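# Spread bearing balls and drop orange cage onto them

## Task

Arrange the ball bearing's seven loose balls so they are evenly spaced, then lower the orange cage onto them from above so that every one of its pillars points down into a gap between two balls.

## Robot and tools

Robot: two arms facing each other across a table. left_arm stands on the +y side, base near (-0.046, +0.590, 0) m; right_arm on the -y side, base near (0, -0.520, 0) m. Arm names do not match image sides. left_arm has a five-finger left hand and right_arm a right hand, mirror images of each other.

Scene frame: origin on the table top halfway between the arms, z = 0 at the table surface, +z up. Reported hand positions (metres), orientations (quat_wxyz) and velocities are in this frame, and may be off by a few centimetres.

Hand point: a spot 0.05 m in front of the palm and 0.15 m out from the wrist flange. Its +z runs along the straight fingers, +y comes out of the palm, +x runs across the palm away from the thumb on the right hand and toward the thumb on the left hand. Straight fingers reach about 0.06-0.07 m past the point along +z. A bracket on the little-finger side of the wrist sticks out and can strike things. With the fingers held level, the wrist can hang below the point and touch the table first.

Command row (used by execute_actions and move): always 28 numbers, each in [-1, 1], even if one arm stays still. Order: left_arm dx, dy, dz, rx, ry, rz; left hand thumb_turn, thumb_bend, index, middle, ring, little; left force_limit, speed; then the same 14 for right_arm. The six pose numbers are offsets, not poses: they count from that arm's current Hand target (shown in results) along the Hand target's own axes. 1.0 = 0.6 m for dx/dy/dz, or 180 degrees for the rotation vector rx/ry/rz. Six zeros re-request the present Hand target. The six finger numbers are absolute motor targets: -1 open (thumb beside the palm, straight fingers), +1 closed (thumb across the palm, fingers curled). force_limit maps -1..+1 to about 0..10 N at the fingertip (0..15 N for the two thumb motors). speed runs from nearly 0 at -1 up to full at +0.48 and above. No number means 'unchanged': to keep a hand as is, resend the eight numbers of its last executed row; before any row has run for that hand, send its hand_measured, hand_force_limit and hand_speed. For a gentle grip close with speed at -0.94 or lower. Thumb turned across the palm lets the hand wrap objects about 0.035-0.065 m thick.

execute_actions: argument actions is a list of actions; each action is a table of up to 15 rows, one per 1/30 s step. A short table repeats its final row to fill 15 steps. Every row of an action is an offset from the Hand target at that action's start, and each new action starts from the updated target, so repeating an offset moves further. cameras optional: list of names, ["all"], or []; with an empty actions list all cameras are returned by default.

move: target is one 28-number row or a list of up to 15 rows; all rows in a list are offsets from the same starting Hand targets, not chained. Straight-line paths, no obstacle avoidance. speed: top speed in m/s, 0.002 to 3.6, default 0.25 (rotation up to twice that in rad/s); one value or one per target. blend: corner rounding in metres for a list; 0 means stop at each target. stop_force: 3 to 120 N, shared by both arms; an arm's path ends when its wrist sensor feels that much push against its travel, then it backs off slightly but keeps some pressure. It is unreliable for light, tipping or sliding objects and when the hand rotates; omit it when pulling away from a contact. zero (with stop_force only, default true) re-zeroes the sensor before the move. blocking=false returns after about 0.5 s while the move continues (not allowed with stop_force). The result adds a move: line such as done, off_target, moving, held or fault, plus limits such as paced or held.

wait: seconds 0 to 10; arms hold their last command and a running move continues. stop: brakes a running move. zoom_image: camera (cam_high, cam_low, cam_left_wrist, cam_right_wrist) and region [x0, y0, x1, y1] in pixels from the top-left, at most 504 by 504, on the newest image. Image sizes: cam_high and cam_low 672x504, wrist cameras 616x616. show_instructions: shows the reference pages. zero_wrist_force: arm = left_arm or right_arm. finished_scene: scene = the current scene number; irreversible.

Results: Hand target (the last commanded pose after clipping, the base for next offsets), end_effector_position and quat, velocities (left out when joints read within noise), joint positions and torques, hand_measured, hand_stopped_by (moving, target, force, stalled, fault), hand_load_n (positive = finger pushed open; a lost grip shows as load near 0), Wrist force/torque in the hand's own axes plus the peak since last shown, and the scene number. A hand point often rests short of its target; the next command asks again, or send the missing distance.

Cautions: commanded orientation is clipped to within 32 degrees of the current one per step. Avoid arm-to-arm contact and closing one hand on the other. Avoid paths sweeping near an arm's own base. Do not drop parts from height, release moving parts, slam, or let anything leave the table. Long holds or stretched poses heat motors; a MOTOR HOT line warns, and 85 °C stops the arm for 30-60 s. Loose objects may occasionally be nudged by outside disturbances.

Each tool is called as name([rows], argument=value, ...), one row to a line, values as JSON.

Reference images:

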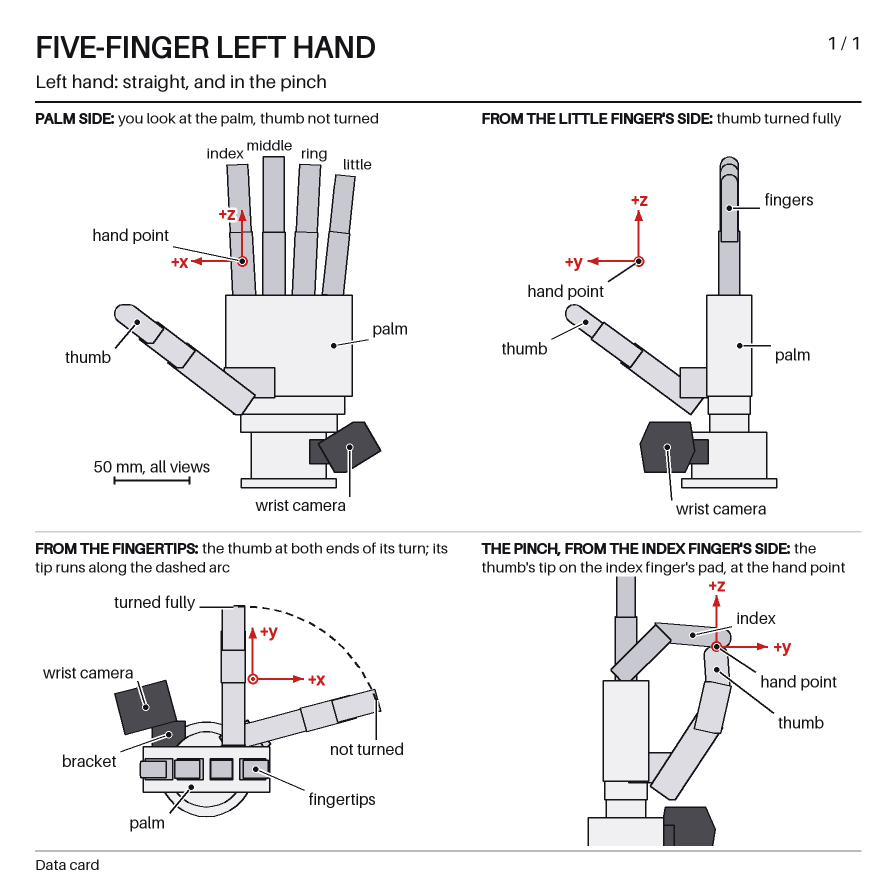

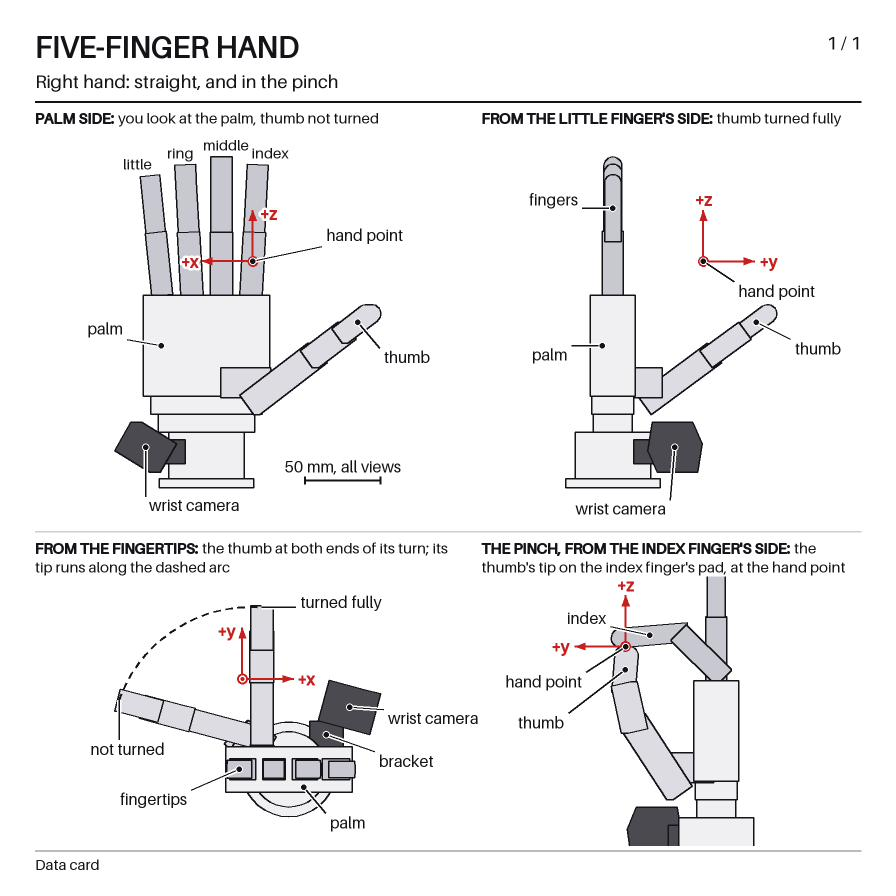

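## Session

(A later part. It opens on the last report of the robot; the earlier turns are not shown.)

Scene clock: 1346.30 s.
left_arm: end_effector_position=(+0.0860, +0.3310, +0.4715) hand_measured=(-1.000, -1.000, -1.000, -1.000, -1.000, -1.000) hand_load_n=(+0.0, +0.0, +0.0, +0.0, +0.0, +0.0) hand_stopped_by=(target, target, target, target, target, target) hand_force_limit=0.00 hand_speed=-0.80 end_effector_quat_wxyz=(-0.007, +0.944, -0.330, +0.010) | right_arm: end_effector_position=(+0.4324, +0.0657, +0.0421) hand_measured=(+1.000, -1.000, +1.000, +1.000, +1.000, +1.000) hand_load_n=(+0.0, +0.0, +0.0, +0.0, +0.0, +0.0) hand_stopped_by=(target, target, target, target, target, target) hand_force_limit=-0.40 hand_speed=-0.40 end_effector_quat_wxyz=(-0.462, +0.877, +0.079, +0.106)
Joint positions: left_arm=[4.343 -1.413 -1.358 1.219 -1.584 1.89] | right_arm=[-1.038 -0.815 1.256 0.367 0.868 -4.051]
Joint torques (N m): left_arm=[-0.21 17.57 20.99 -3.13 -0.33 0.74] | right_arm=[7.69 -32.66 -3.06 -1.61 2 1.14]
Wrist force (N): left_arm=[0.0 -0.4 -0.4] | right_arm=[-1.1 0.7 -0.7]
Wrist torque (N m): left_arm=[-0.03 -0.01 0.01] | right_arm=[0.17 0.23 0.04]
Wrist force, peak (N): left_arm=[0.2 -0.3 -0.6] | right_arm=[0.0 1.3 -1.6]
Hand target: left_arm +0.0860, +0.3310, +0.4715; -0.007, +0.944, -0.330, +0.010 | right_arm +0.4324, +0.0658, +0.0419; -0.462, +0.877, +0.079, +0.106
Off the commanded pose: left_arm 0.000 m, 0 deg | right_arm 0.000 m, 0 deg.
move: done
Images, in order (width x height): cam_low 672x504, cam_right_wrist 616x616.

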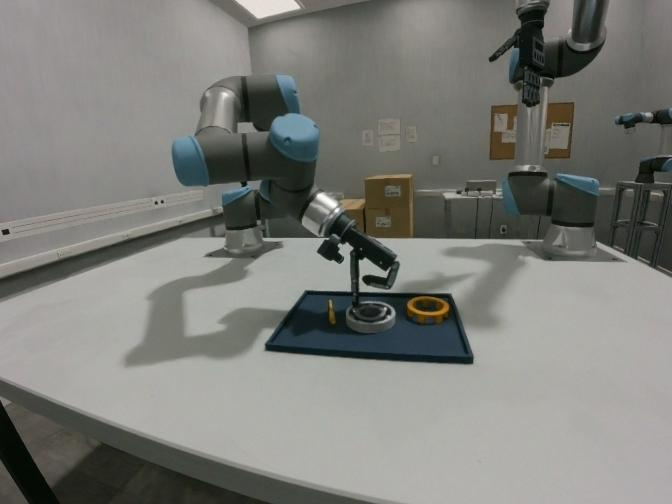

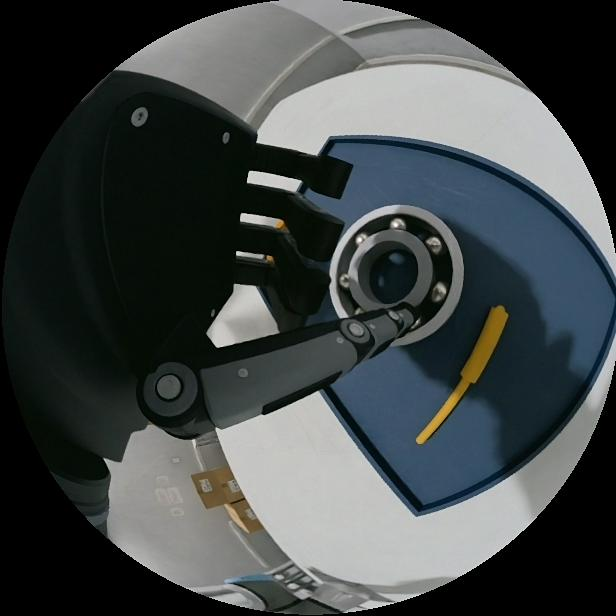

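move(target=[0,0,0,0,0,0,-1,-1,-1,-1,-1,-1,0,-0.8,0.00935,0.00657,-0.00507,0,0,0,1,-1,1,1,1,1,-0.4,-0.4], speed=0.03, cameras=["cam_low","cam_right_wrist"])

zoom_image(camera="cam_low", region=[340, 294, 388, 332])

zoom_image(camera="cam_right_wrist", region=[360, 250, 470, 360])

Scene clock: 1364.20 s.
left_arm: end_effector_position=(+0.0860, +0.3310, +0.4715) hand_measured=(-1.000, -1.000, -1.000, -1.000, -1.000, -1.000) hand_load_n=(+0.0, +0.0, +0.0, +0.0, +0.5, +0.0) hand_stopped_by=(target, target, target, target, target, target) hand_force_limit=0.00 hand_speed=-0.80 end_effector_quat_wxyz=(-0.007, +0.944, -0.330, +0.010) | right_arm: end_effector_position=(+0.4382, +0.0614, +0.0419) hand_measured=(+1.000, -1.000, +1.000, +1.000, +1.000, +1.000) hand_load_n=(+0.0, +0.0, +0.0, +0.0, +0.0, +0.0) hand_stopped_by=(target, target, target, target, target, target) hand_force_limit=-0.40 hand_speed=-0.40 end_effector_quat_wxyz=(-0.462, +0.877, +0.079, +0.106)
Joint positions: left_arm=[4.343 -1.413 -1.358 1.219 -1.584 1.89] | right_arm=[-1.05 -0.811 1.249 0.376 0.86 -4.062]
Joint torques (N m): left_arm=[-0.31 17.29 20.68 -3.09 -0.24 0.74] | right_arm=[-8.88 -32.82 -30.11 2.94 -3.36 -1.15]
Wrist force (N): left_arm=[0.1 -0.3 0.1] | right_arm=[-0.7 0.4 -0.8]
Wrist torque (N m): left_arm=[-0.05 -0.01 0.02] | right_arm=[0.12 0.18 0.22]
Wrist force, peak (N): left_arm=[0.0 -0.5 -0.5] | right_arm=[-1.3 0.6 -1.1]
Hand target: left_arm +0.0860, +0.3310, +0.4715; -0.007, +0.944, -0.330, +0.010 | right_arm +0.4384, +0.0613, +0.0419; -0.462, +0.877, +0.079, +0.106
Off the commanded pose: left_arm 0.000 m, 0 deg | right_arm 0.000 m, 0 deg.
move: done
Images, in order (width x height): cam_low 672x504, cam_right_wrist 616x616.

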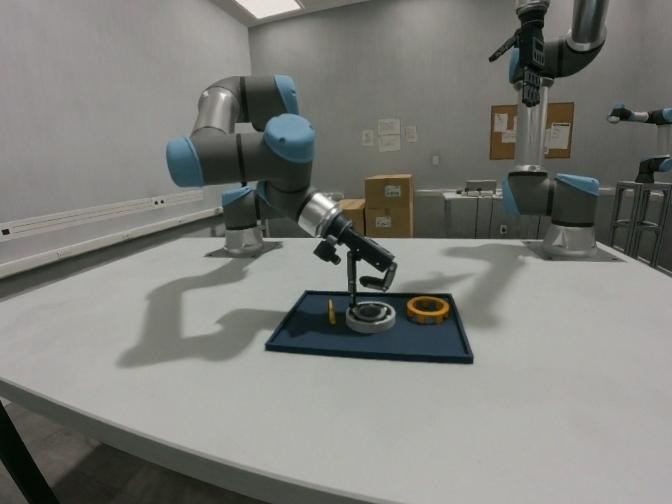

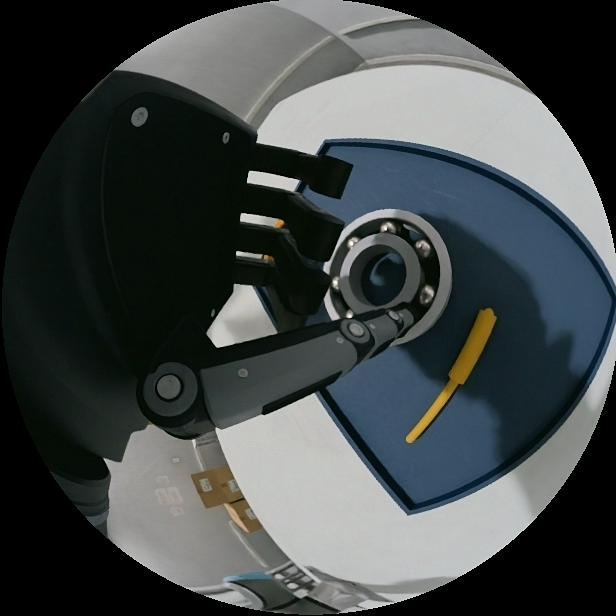

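Scaled by 10.500 from the camera's 672x504 image, which has a finer 960x720 frame.

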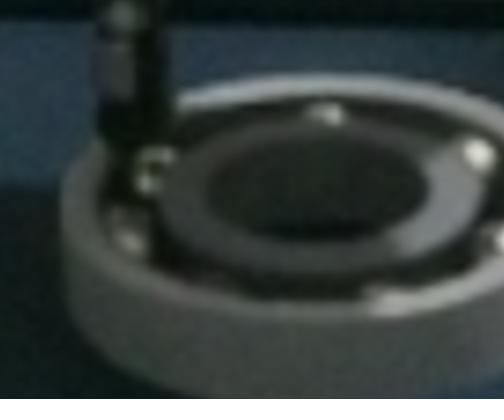

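Scaled by 4.582 from the camera's 616x616 image, which has a finer 880x880 frame.

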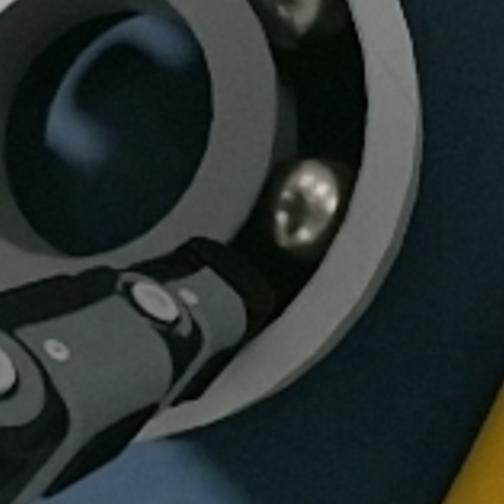

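move(target=[0,0,0,0,0,0,-1,-1,-1,-1,-1,-1,0,-0.8,-0.0009,0.0074,0.0071,0,0,0,1,-1,1,1,1,1,-0.4,-0.4], speed=0.008, stop_force=3, cameras=["cam_low","cam_right_wrist"])

zoom_image(camera="cam_low", region=[340, 294, 388, 332])

zoom_image(camera="cam_right_wrist", region=[360, 250, 470, 360])

Scene clock: 1373.40 s.
left_arm: end_effector_position=(+0.0860, +0.3310, +0.4715) hand_measured=(-1.000, -1.000, -1.000, -1.000, -1.000, -1.000) hand_load_n=(+0.0, +0.0, +0.0, +0.0, +0.0, +0.0) hand_stopped_by=(target, target, target, target, target, target) hand_force_limit=0.00 hand_speed=-0.80 end_effector_quat_wxyz=(-0.007, +0.944, -0.330, +0.010) | right_arm: end_effector_position=(+0.4390, +0.0619, +0.0381) hand_measured=(+1.000, -1.000, +1.000, +1.000, +1.000, +1.000) hand_load_n=(-1.0, +0.5, +0.0, +0.0, +0.0, +0.0) hand_stopped_by=(target, target, target, target, target, target) hand_force_limit=-0.40 hand_speed=-0.40 end_effector_quat_wxyz=(-0.462, +0.877, +0.079, +0.106)
Joint positions: left_arm=[4.343 -1.413 -1.358 1.219 -1.584 1.89] | right_arm=[-1.05 -0.805 1.249 0.37 0.86 -4.062]
Joint torques (N m): left_arm=[-0.67 18.03 20.56 -3.13 -0.25 0.75] | right_arm=[-3.65 -52.95 -13.78 3.28 -2.82 -0.74]
Wrist force (N): left_arm=[0.1 -0.6 -0.2] | right_arm=[0.0 -1.2 -2.6]
Wrist torque (N m): left_arm=[-0.08 -0.03 0.03] | right_arm=[0.00 0.16 0.15]
Wrist force, peak (N): left_arm=[0.1 -0.6 -0.2] | right_arm=[0.0 -2.2 -3.9]
Hand target: left_arm +0.0860, +0.3310, +0.4715; -0.007, +0.944, -0.330, +0.010 | right_arm +0.4390, +0.0619, +0.0381; -0.462, +0.877, +0.079, +0.106 (not the last commanded pose)
Off the commanded pose: left_arm 0.000 m, 0 deg | right_arm 0.002 m, 0 deg.
move: contact (right_arm)
Images, in order (width x height): cam_low 672x504, cam_right_wrist 616x616.

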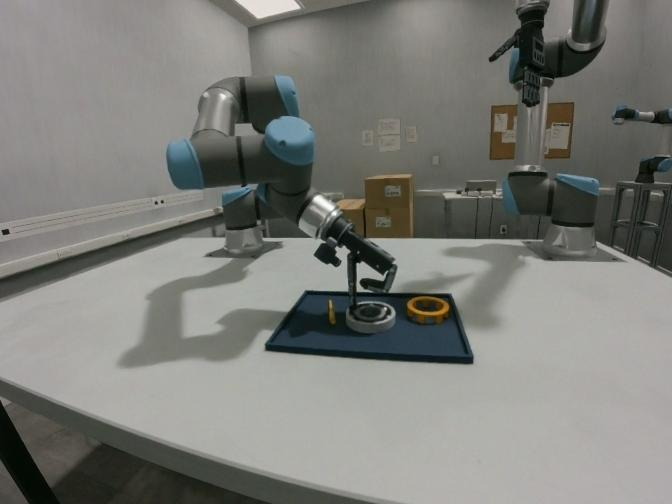

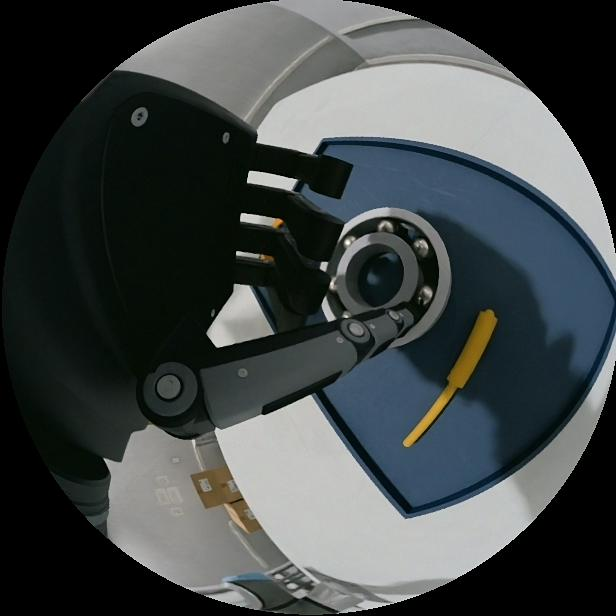

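Scaled by 10.500 from the camera's 672x504 image, which has a finer 960x720 frame.

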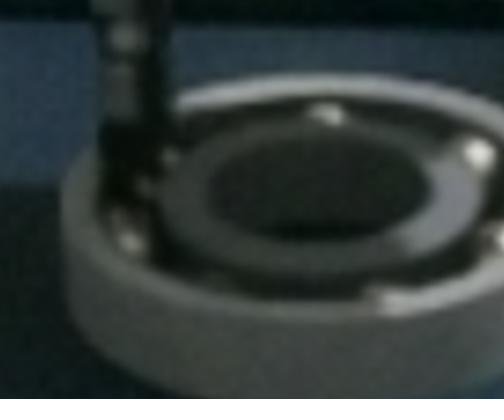

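Scaled by 4.582 from the camera's 616x616 image, which has a finer 880x880 frame.

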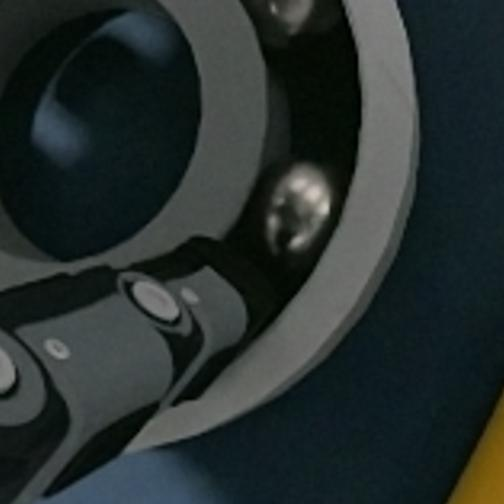

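move(target=[0,0,0,0,0,0,-1,-1,-1,-1,-1,-1,0,-0.8,-0.01135,-0.0061,0.00348,0,0,0,1,-1,1,1,1,1,-0.4,-0.4], speed=0.015, stop_force=10, cameras=["cam_low","cam_right_wrist"])

zoom_image(camera="cam_low", region=[340, 294, 388, 332])

zoom_image(camera="cam_right_wrist", region=[360, 250, 470, 360])

Scene clock: 1384.27 s.
left_arm: end_effector_position=(+0.0860, +0.3310, +0.4715) hand_measured=(-1.000, -1.000, -1.000, -1.000, -1.000, -1.000) hand_load_n=(+0.0, +0.0, +0.0, +0.0, +0.0, +0.0) hand_stopped_by=(target, target, target, target, target, target) hand_force_limit=0.00 hand_speed=-0.80 end_effector_quat_wxyz=(-0.007, +0.944, -0.330, +0.010) | right_arm: end_effector_position=(+0.4318, +0.0654, +0.0381) hand_measured=(+1.000, -1.000, +1.000, +1.000, +1.000, +1.000) hand_load_n=(+0.0, +0.5, +0.0, +0.0, +0.5, +0.0) hand_stopped_by=(target, target, target, target, target, target) hand_force_limit=-0.40 hand_speed=-0.40 end_effector_quat_wxyz=(-0.462, +0.877, +0.079, +0.106)
Joint positions: left_arm=[4.343 -1.413 -1.358 1.219 -1.584 1.89] | right_arm=[-1.038 -0.812 1.262 0.358 0.868 -4.051]
Joint torques (N m): left_arm=[-0.06 18 21.04 -3.17 -0.23 0.76] | right_arm=[8.03 -53.67 -1.79 -1.5 1.79 1.33]
Wrist force (N): left_arm=[0.2 -0.3 -0.2] | right_arm=[-0.7 0.4 -1.5]
Wrist torque (N m): left_arm=[-0.04 -0.03 0.02] | right_arm=[0.17 0.20 0.05]
Wrist force, peak (N): left_arm=[-0.1 -0.5 -0.5] | right_arm=[0.1 -1.6 -3.7]
Hand target: left_arm +0.0860, +0.3310, +0.4715; -0.007, +0.944, -0.330, +0.010 | right_arm +0.4318, +0.0654, +0.0381; -0.462, +0.877, +0.079, +0.106
Off the commanded pose: left_arm 0.000 m, 0 deg | right_arm 0.000 m, 0 deg.
move: done
Images, in order (width x height): cam_low 672x504, cam_right_wrist 616x616.

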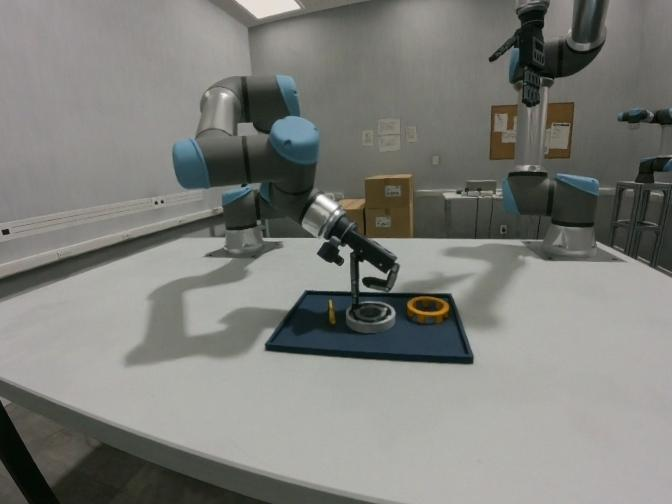

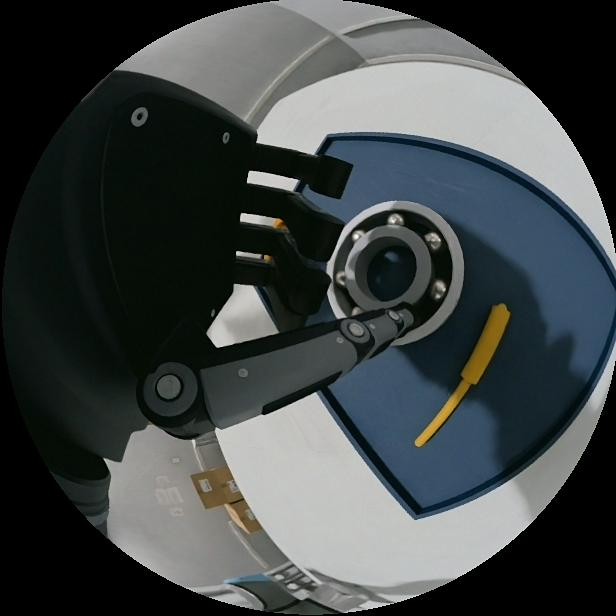

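Scaled by 10.500 from the camera's 672x504 image, which has a finer 960x720 frame.

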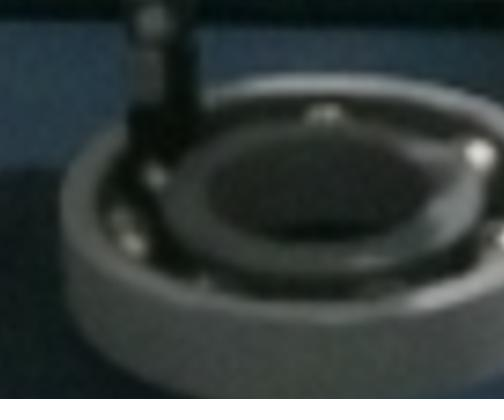

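Scaled by 4.582 from the camera's 616x616 image, which has a finer 880x880 frame.

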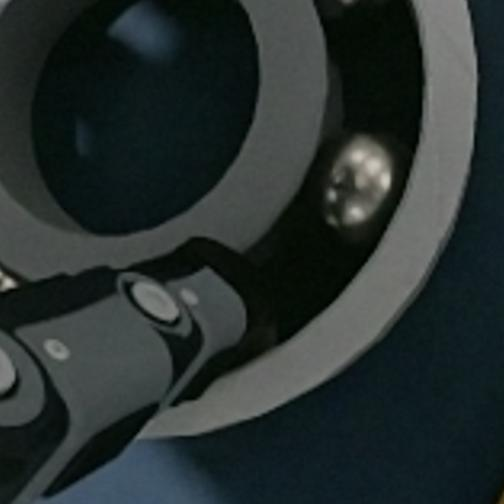

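move([
  [0,0,0,0,0,0,-1,-1,-1,-1,-1,-1,0,-0.8,0.00647,-0.01984,-0.01377,0,0,0,1,-1,1,1,1,1,-0.4,-0.4],
  [0,0,0,0,0,0,-1,-1,-1,-1,-1,-1,0,-0.8,0.0210,-0.0153,-0.0142,0,0,0,1,-1,1,1,1,1,-0.4,-0.4],
], speed=0.04, blend=[0.003, 0], cameras=["cam_low","cam_right_wrist"])

zoom_image(camera="cam_low", region=[340, 294, 388, 332])

zoom_image(camera="cam_right_wrist", region=[340, 220, 470, 350])

Scene clock: 1395.07 s.
left_arm: end_effector_position=(+0.0860, +0.3310, +0.4715) hand_measured=(-1.000, -1.000, -1.000, -1.000, -1.000, -1.000) hand_load_n=(+0.0, +0.0, +0.0, +0.0, +0.0, +0.0) hand_stopped_by=(target, target, target, target, target, target) hand_force_limit=0.00 hand_speed=-0.80 end_effector_quat_wxyz=(-0.007, +0.944, -0.330, +0.010) | right_arm: end_effector_position=(+0.4408, +0.0640, +0.0533) hand_measured=(+1.000, -1.000, +1.000, +1.000, +1.000, +1.000) hand_load_n=(+0.0, +0.0, +0.0, +0.0, +0.0, +0.0) hand_stopped_by=(target, target, target, target, target, target) hand_force_limit=-0.40 hand_speed=-0.40 end_effector_quat_wxyz=(-0.462, +0.877, +0.079, +0.106)
Joint positions: left_arm=[4.343 -1.413 -1.358 1.219 -1.584 1.89] | right_arm=[-1.048 -0.814 1.224 0.404 0.861 -4.061]
Joint torques (N m): left_arm=[-0.15 18.11 20.43 -3.14 -0.26 0.7] | right_arm=[-7.87 -33.48 -27.22 2.96 -3.46 -1.73]
Wrist force (N): left_arm=[0.1 -0.2 -0.3] | right_arm=[-0.7 0.5 -1.1]
Wrist torque (N m): left_arm=[-0.01 -0.03 0.01] | right_arm=[0.17 0.18 0.22]
Wrist force, peak (N): left_arm=[0.3 -0.4 -0.5] | right_arm=[-0.9 0.0 -2.0]
Hand target: left_arm +0.0860, +0.3310, +0.4715; -0.007, +0.944, -0.330, +0.010 | right_arm +0.4409, +0.0640, +0.0533; -0.462, +0.877, +0.079, +0.106
Off the commanded pose: left_arm 0.000 m, 0 deg | right_arm 0.000 m, 0 deg.
move: done
Images, in order (width x height): cam_low 672x504, cam_right_wrist 616x616.

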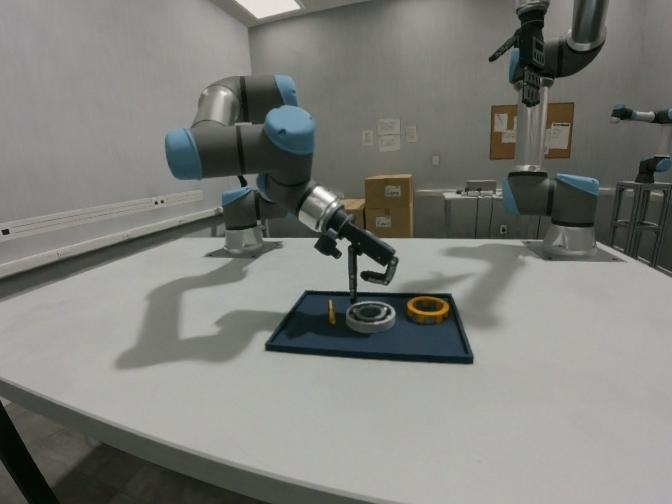

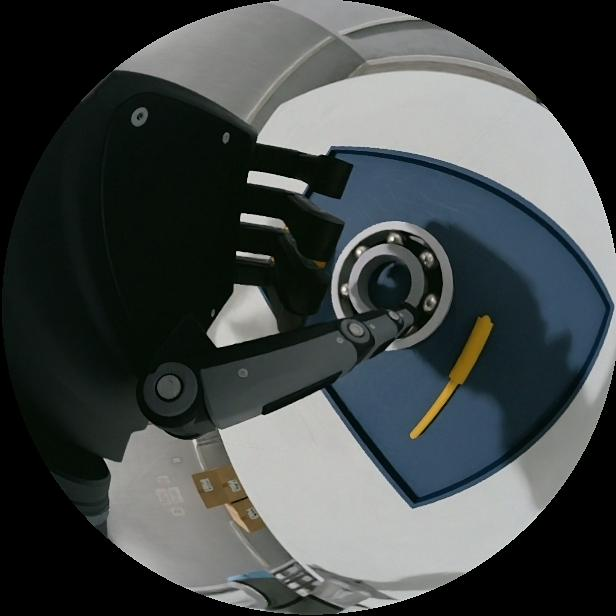

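Scaled by 10.500 from the camera's 672x504 image, which has a finer 960x720 frame.

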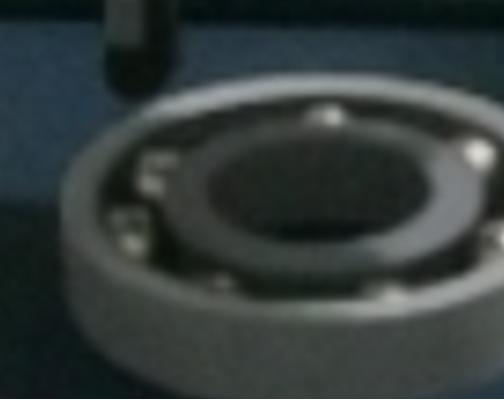

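Scaled by 3.877 from the camera's 616x616 image, which has a finer 880x880 frame.

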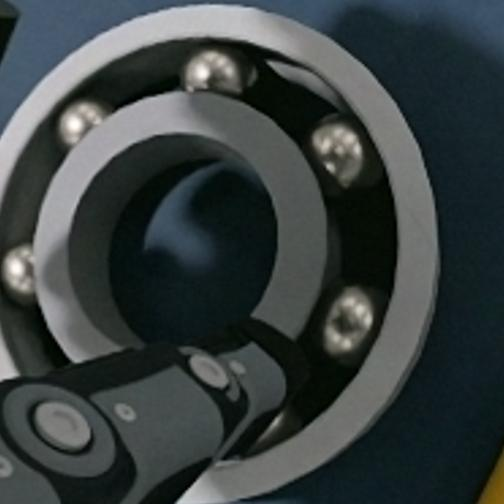

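move(target=[0,0,0,0,0,0,-1,-1,-1,-1,-1,-1,0,-0.8,-0.01258,0.01282,0.0083,0,0,0,1,-1,1,1,1,1,-0.4,-0.4], speed=0.03)

move(target=[0,0,0,0,0,0,-1,-1,-1,-1,-1,-1,0,-0.8,-0.00237,0.00727,0.00505,0,0,0,1,-1,1,1,1,1,-0.4,-0.4], speed=0.008, stop_force=3, cameras=["cam_low"])

zoom_image(camera="cam_low", region=[340, 294, 388, 332])

Scene clock: 1408.63 s.
left_arm: end_effector_position=(+0.0860, +0.3310, +0.4715) hand_measured=(-1.000, -1.000, -1.000, -1.000, -1.000, -1.000) hand_load_n=(+0.0, +0.0, -0.5, +0.0, +0.0, +0.0) hand_stopped_by=(target, target, target, target, target, target) hand_force_limit=0.00 hand_speed=-0.80 end_effector_quat_wxyz=(-0.007, +0.944, -0.330, +0.010) | right_arm: end_effector_position=(+0.4360, +0.0635, +0.0426) hand_measured=(+1.000, -1.000, +1.000, +1.000, +1.000, +1.000) hand_load_n=(+0.0, +0.0, +0.0, +0.0, +0.0, +0.0) hand_stopped_by=(target, target, target, target, target, target) hand_force_limit=-0.40 hand_speed=-0.40 end_effector_quat_wxyz=(-0.462, +0.877, +0.079, +0.106)
Joint positions: left_arm=[4.343 -1.413 -1.358 1.219 -1.584 1.89] | right_arm=[-1.044 -0.813 1.25 0.374 0.864 -4.058]
Joint torques (N m): left_arm=[-0.55 18.04 20.92 -3.17 -0.16 0.78] | right_arm=[8.68 -33.84 -3.65 -1.36 1.91 1.42]
Wrist force (N): left_arm=[0.0 -0.4 -0.1] | right_arm=[-1.0 0.5 -0.8]
Wrist torque (N m): left_arm=[-0.05 0.00 0.02] | right_arm=[0.14 0.22 0.03]
Wrist force, peak (N): left_arm=[0.5 -0.4 0.0] | right_arm=[-1.2 0.6 -1.1]
Hand target: left_arm +0.0860, +0.3310, +0.4715; -0.007, +0.944, -0.330, +0.010 | right_arm +0.4360, +0.0635, +0.0425; -0.462, +0.877, +0.079, +0.106
Off the commanded pose: left_arm 0.000 m, 0 deg | right_arm 0.000 m, 0 deg.
move: done

Scene clock: 1410.60 s.
left_arm: end_effector_position=(+0.0860, +0.3310, +0.4715) hand_measured=(-1.000, -1.000, -1.000, -1.000, -1.000, -1.000) hand_load_n=(+0.0, +0.0, +0.0, +0.0, +0.0, +0.0) hand_stopped_by=(target, target, target, target, target, target) hand_force_limit=0.00 hand_speed=-0.80 end_effector_quat_wxyz=(-0.007, +0.944, -0.330, +0.010) | right_arm: end_effector_position=(+0.4360, +0.0635, +0.0379) hand_measured=(+1.000, -1.000, +1.000, +1.000, +1.000, +1.000) hand_load_n=(-0.5, +0.0, +0.0, +0.0, +0.0, +0.0) hand_stopped_by=(target, target, target, target, target, target) hand_force_limit=-0.40 hand_speed=-0.40 end_effector_quat_wxyz=(-0.462, +0.877, +0.079, +0.106)
Joint positions: left_arm=[4.343 -1.413 -1.358 1.219 -1.584 1.89] | right_arm=[-1.044 -0.808 1.254 0.364 0.864 -4.058]
Joint torques (N m): left_arm=[-0.61 18.54 20.68 -3.1 -0.26 0.69] | right_arm=[8.5 -52.75 -28.79 3.38 1.86 1.38]
Wrist force (N): left_arm=[-0.2 -0.3 -0.2] | right_arm=[-0.6 -1.3 -2.6]
Wrist torque (N m): left_arm=[-0.04 0.02 0.00] | right_arm=[0.02 0.21 0.01]
Wrist force, peak (N): left_arm=[0.7 -0.2 -0.1] | right_arm=[-0.1 -2.5 -3.7]
Hand target: left_arm +0.0860, +0.3310, +0.4715; -0.007, +0.944, -0.330, +0.010 | right_arm +0.4360, +0.0635, +0.0379; -0.462, +0.877, +0.079, +0.106 (not the last commanded pose)
Off the commanded pose: left_arm 0.000 m, 0 deg | right_arm 0.001 m, 0 deg.
move: contact (right_arm)
Images, in order (width x height): cam_low 672x504.

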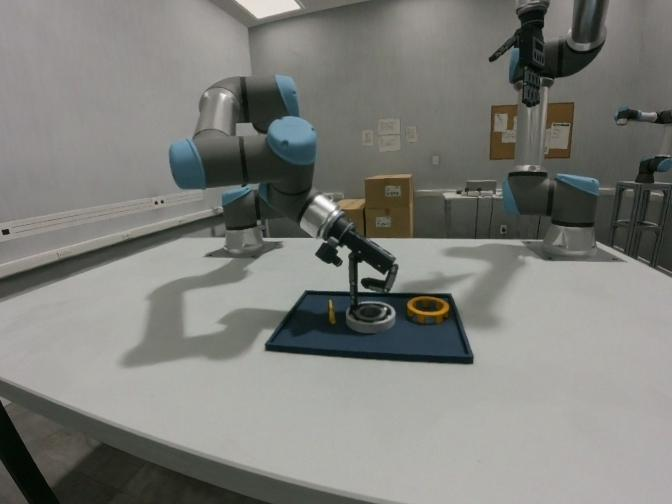

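Scaled by 10.500 from the camera's 672x504 image, which has a finer 960x720 frame.

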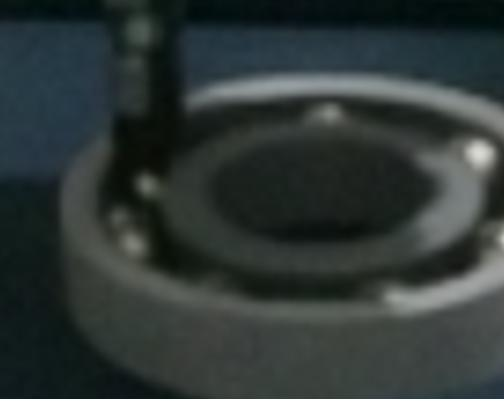

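move(target=[0,0,0,0,0,0,-1,-1,-1,-1,-1,-1,0,-0.8,-0.01083,-0.00645,0.00422,0,0,0,1,-1,1,1,1,1,-0.4,-0.4], speed=0.015, stop_force=10, cameras=["cam_low","cam_right_wrist"])

zoom_image(camera="cam_low", region=[340, 294, 388, 332])

Scene clock: 1419.20 s.
left_arm: end_effector_position=(+0.0860, +0.3310, +0.4715) hand_measured=(-1.000, -1.000, -1.000, -1.000, -1.000, -1.000) hand_load_n=(+0.0, +0.0, +0.0, +0.0, +0.0, +0.0) hand_stopped_by=(target, target, target, target, target, target) hand_force_limit=0.00 hand_speed=-0.80 end_effector_quat_wxyz=(-0.007, +0.944, -0.330, +0.010) | right_arm: end_effector_position=(+0.4291, +0.0675, +0.0379) hand_measured=(+1.000, -1.000, +1.000, +1.000, +1.000, +1.000) hand_load_n=(+0.0, +0.0, +0.0, +0.0, +0.0, +0.0) hand_stopped_by=(target, target, target, target, target, target) hand_force_limit=-0.40 hand_speed=-0.40 end_effector_quat_wxyz=(-0.462, +0.877, +0.079, +0.106)
Joint positions: left_arm=[4.343 -1.413 -1.358 1.219 -1.584 1.89] | right_arm=[-1.032 -0.814 1.265 0.353 0.872 -4.046]
Joint torques (N m): left_arm=[-0.67 18.19 20.85 -3.17 -0.22 0.77] | right_arm=[9.41 -54.37 -3.49 -1.39 2.02 1.45]
Wrist force (N): left_arm=[0.1 -0.2 -0.3] | right_arm=[-1.0 0.6 -1.0]
Wrist torque (N m): left_arm=[-0.01 -0.02 0.01] | right_arm=[0.17 0.22 0.04]
Wrist force, peak (N): left_arm=[0.0 -0.5 -0.6] | right_arm=[-0.9 -1.5 -2.9]
Hand target: left_arm +0.0860, +0.3310, +0.4715; -0.007, +0.944, -0.330, +0.010 | right_arm +0.4291, +0.0675, +0.0379; -0.462, +0.877, +0.079, +0.106
Off the commanded pose: left_arm 0.000 m, 0 deg | right_arm 0.000 m, 0 deg.
move: done
Images, in order (width x height): cam_low 672x504, cam_right_wrist 616x616.

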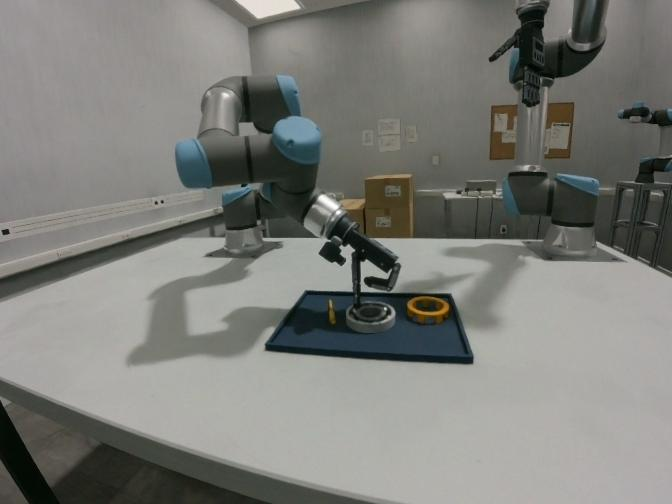

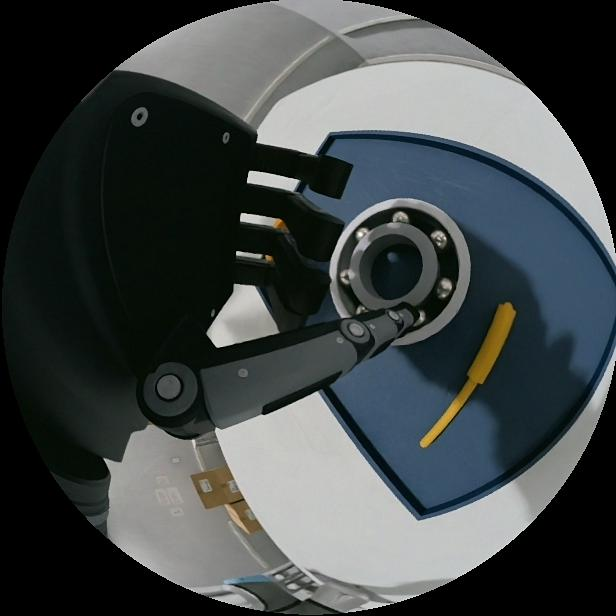

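Scaled by 10.500 from the camera's 672x504 image, which has a finer 960x720 frame.

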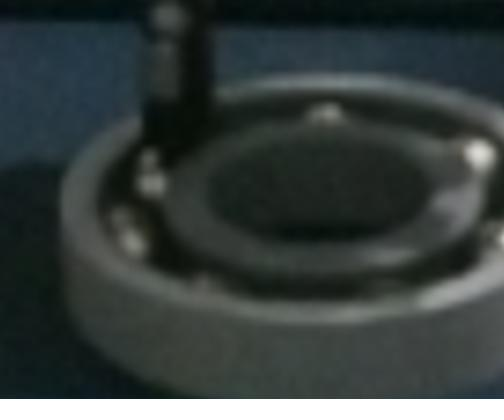

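move([
  [0,0,0,0,0,0,-1,-1,-1,-1,-1,-1,0,-0.8,0.01295,-0.03968,-0.02754,0,0,0,1,-1,1,1,1,1,-0.4,-0.4],
  [0,0,0,0,0,0,-1,-1,-1,-1,-1,-1,0,-0.8,0.0049,0.0725,-0.1929,0,0,0,1,-1,1,1,1,1,-0.4,-0.4],
], speed=0.15, blend=[0.01, 0], cameras=["cam_high","cam_low","cam_right_wrist"])

zoom_image(camera="cam_high", region=[310, 260, 360, 310])

zoom_image(camera="cam_low", region=[346, 296, 396, 336])

Scene clock: 1433.23 s.
left_arm: end_effector_position=(+0.0860, +0.3310, +0.4715) hand_measured=(-1.000, -1.000, -1.000, -1.000, -1.000, -1.000) hand_load_n=(+0.0, +0.0, +0.0, +0.0, +0.0, +0.0) hand_stopped_by=(target, target, target, target, target, target) hand_force_limit=0.00 hand_speed=-0.80 end_effector_quat_wxyz=(-0.007, +0.944, -0.330, +0.010) | right_arm: end_effector_position=(+0.4292, -0.0524, +0.0680) hand_measured=(+1.000, -1.000, +1.000, +1.000, +1.000, +1.000) hand_load_n=(+0.0, +0.0, +0.0, +0.0, +0.0, +0.5) hand_stopped_by=(target, target, target, target, target, target) hand_force_limit=-0.40 hand_speed=-0.40 end_effector_quat_wxyz=(-0.462, +0.877, +0.079, +0.106)
Joint positions: left_arm=[4.343 -1.413 -1.358 1.219 -1.584 1.89] | right_arm=[-1.235 -0.984 1.51 0.427 0.742 -4.262]
Joint torques (N m): left_arm=[-0.11 18.06 21.25 -3.16 -0.28 0.73] | right_arm=[-8.62 -47.06 -0.34 3.78 -3.17 -1.78]
Wrist force (N): left_arm=[0.2 -0.1 -0.1] | right_arm=[-0.5 -0.4 -1.2]
Wrist torque (N m): left_arm=[-0.02 -0.04 0.02] | right_arm=[0.08 0.14 0.22]
Wrist force, peak (N): left_arm=[0.3 -0.4 -0.6] | right_arm=[-0.8 0.6 -1.7]
Hand target: left_arm +0.0860, +0.3310, +0.4715; -0.007, +0.944, -0.330, +0.010 | right_arm +0.4292, -0.0525, +0.0680; -0.462, +0.877, +0.079, +0.106
Off the commanded pose: left_arm 0.000 m, 0 deg | right_arm 0.000 m, 0 deg.
move: done
Images, in order (width x height): cam_high 672x504, cam_low 672x504, cam_right_wrist 616x616.

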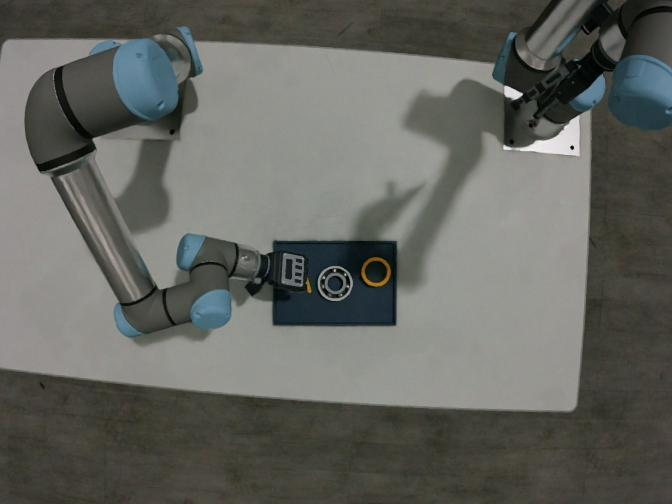

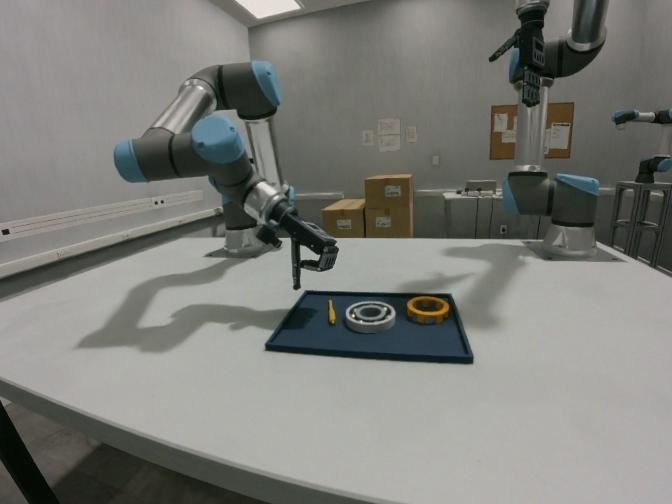

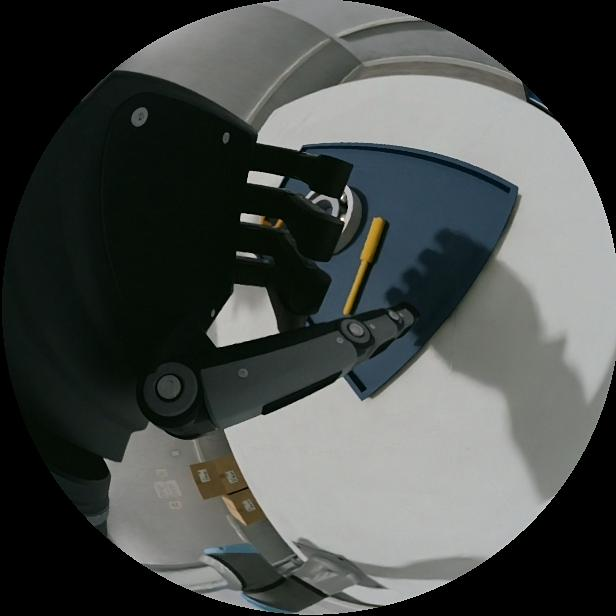

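Scaled by 10.080 from the camera's 672x504 image, which has a finer 960x720 frame.

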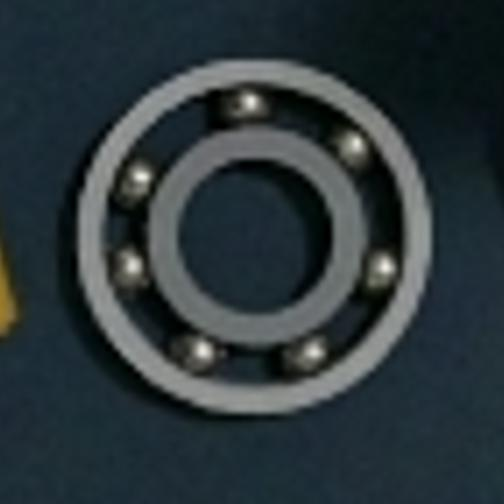

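Scaled by 10.080 from the camera's 672x504 image, which has a finer 960x720 frame.

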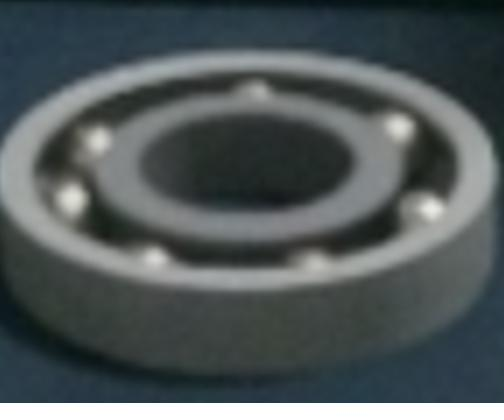

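move([
  [0,0,0,0,0,0,-1,-1,-1,-1,-1,-1,0,-0.8,0.01012,-0.08052,0.16923,0,0,0,1,-1,1,1,1,1,-0.4,-0.4],
  [0,0,0,0,0,0,-1,-1,-1,-1,-1,-1,0,-0.8,0.0058,-0.0673,0.17842,0,0,0,1,-1,1,1,1,1,-0.4,-0.4],
], speed=[0.12,0.03], blend=[0.003, 0], cameras=["cam_low","cam_right_wrist"])

zoom_image(camera="cam_low", region=[346, 296, 396, 336])

zoom_image(camera="cam_right_wrist", region=[340, 240, 460, 360])

Scene clock: 1462.80 s.
left_arm: end_effector_position=(+0.0860, +0.3310, +0.4715) hand_measured=(-1.000, -1.000, -1.000, -1.000, -1.000, -1.000) hand_load_n=(+0.0, +0.0, +0.0, +0.0, +0.0, +0.0) hand_stopped_by=(target, target, target, target, target, target) hand_force_limit=0.00 hand_speed=-0.80 end_effector_quat_wxyz=(-0.007, +0.944, -0.330, +0.010) | right_arm: end_effector_position=(+0.4350, +0.0588, +0.0421) hand_measured=(+1.000, -1.000, +1.000, +1.000, +1.000, +1.000) hand_load_n=(+0.0, +0.0, +0.0, +0.0, +0.0, +0.0) hand_stopped_by=(target, target, target, target, target, target) hand_force_limit=-0.40 hand_speed=-0.40 end_effector_quat_wxyz=(-0.462, +0.877, +0.079, +0.106)
Joint positions: left_arm=[4.343 -1.413 -1.358 1.219 -1.584 1.89] | right_arm=[-1.051 -0.82 1.266 0.369 0.859 -4.063]
Joint torques (N m): left_arm=[-0.73 18.06 20.61 -3.09 -0.23 0.78] | right_arm=[7.69 -31.45 -2.26 -1.46 1.99 1.43]
Wrist force (N): left_arm=[0.3 -0.2 -0.1] | right_arm=[-1.1 0.7 -1.3]
Wrist torque (N m): left_arm=[-0.03 -0.05 0.03] | right_arm=[0.20 0.25 0.04]
Wrist force, peak (N): left_arm=[0.5 -0.3 -0.5] | right_arm=[-0.4 0.2 -2.1]
Hand target: left_arm +0.0860, +0.3310, +0.4715; -0.007, +0.944, -0.330, +0.010 | right_arm +0.4350, +0.0588, +0.0419; -0.462, +0.877, +0.079, +0.106
Off the commanded pose: left_arm 0.000 m, 0 deg | right_arm 0.000 m, 0 deg.
move: done
Images, in order (width x height): cam_low 672x504, cam_right_wrist 616x616.

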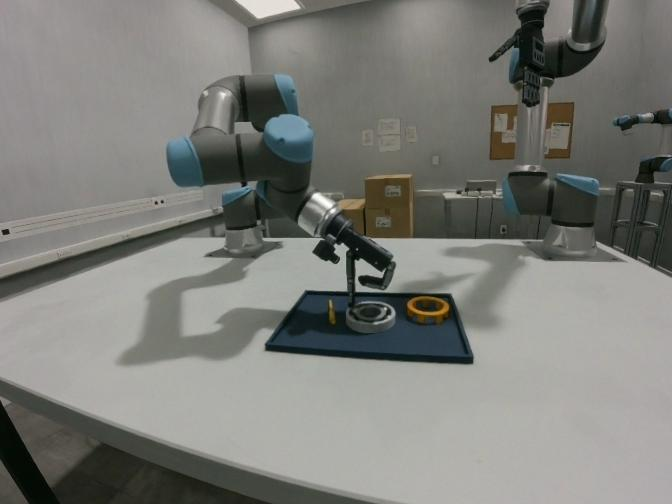

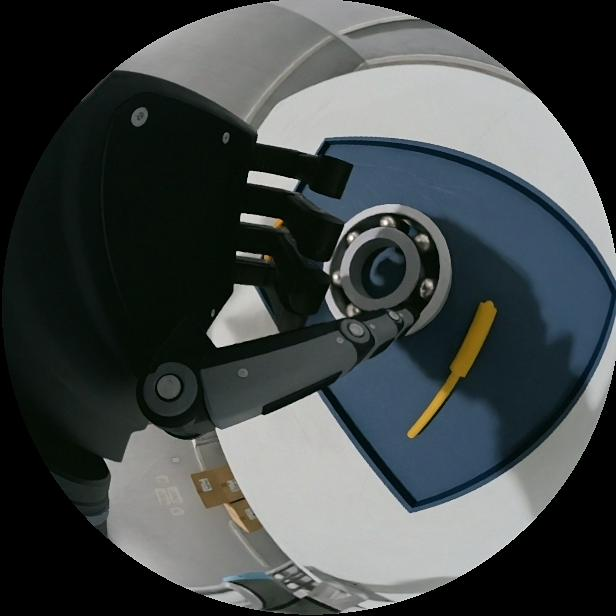

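Scaled by 10.080 from the camera's 672x504 image, which has a finer 960x720 frame.

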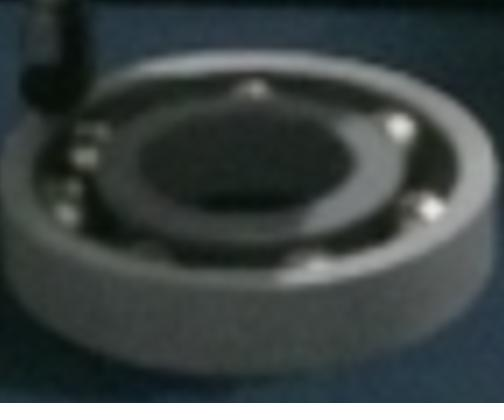

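Scaled by 4.200 from the camera's 616x616 image, which has a finer 880x880 frame.

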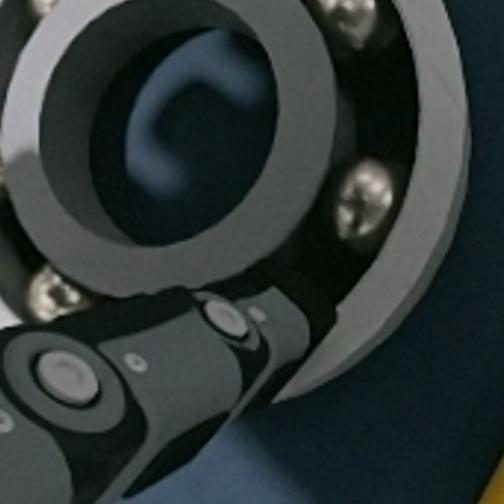

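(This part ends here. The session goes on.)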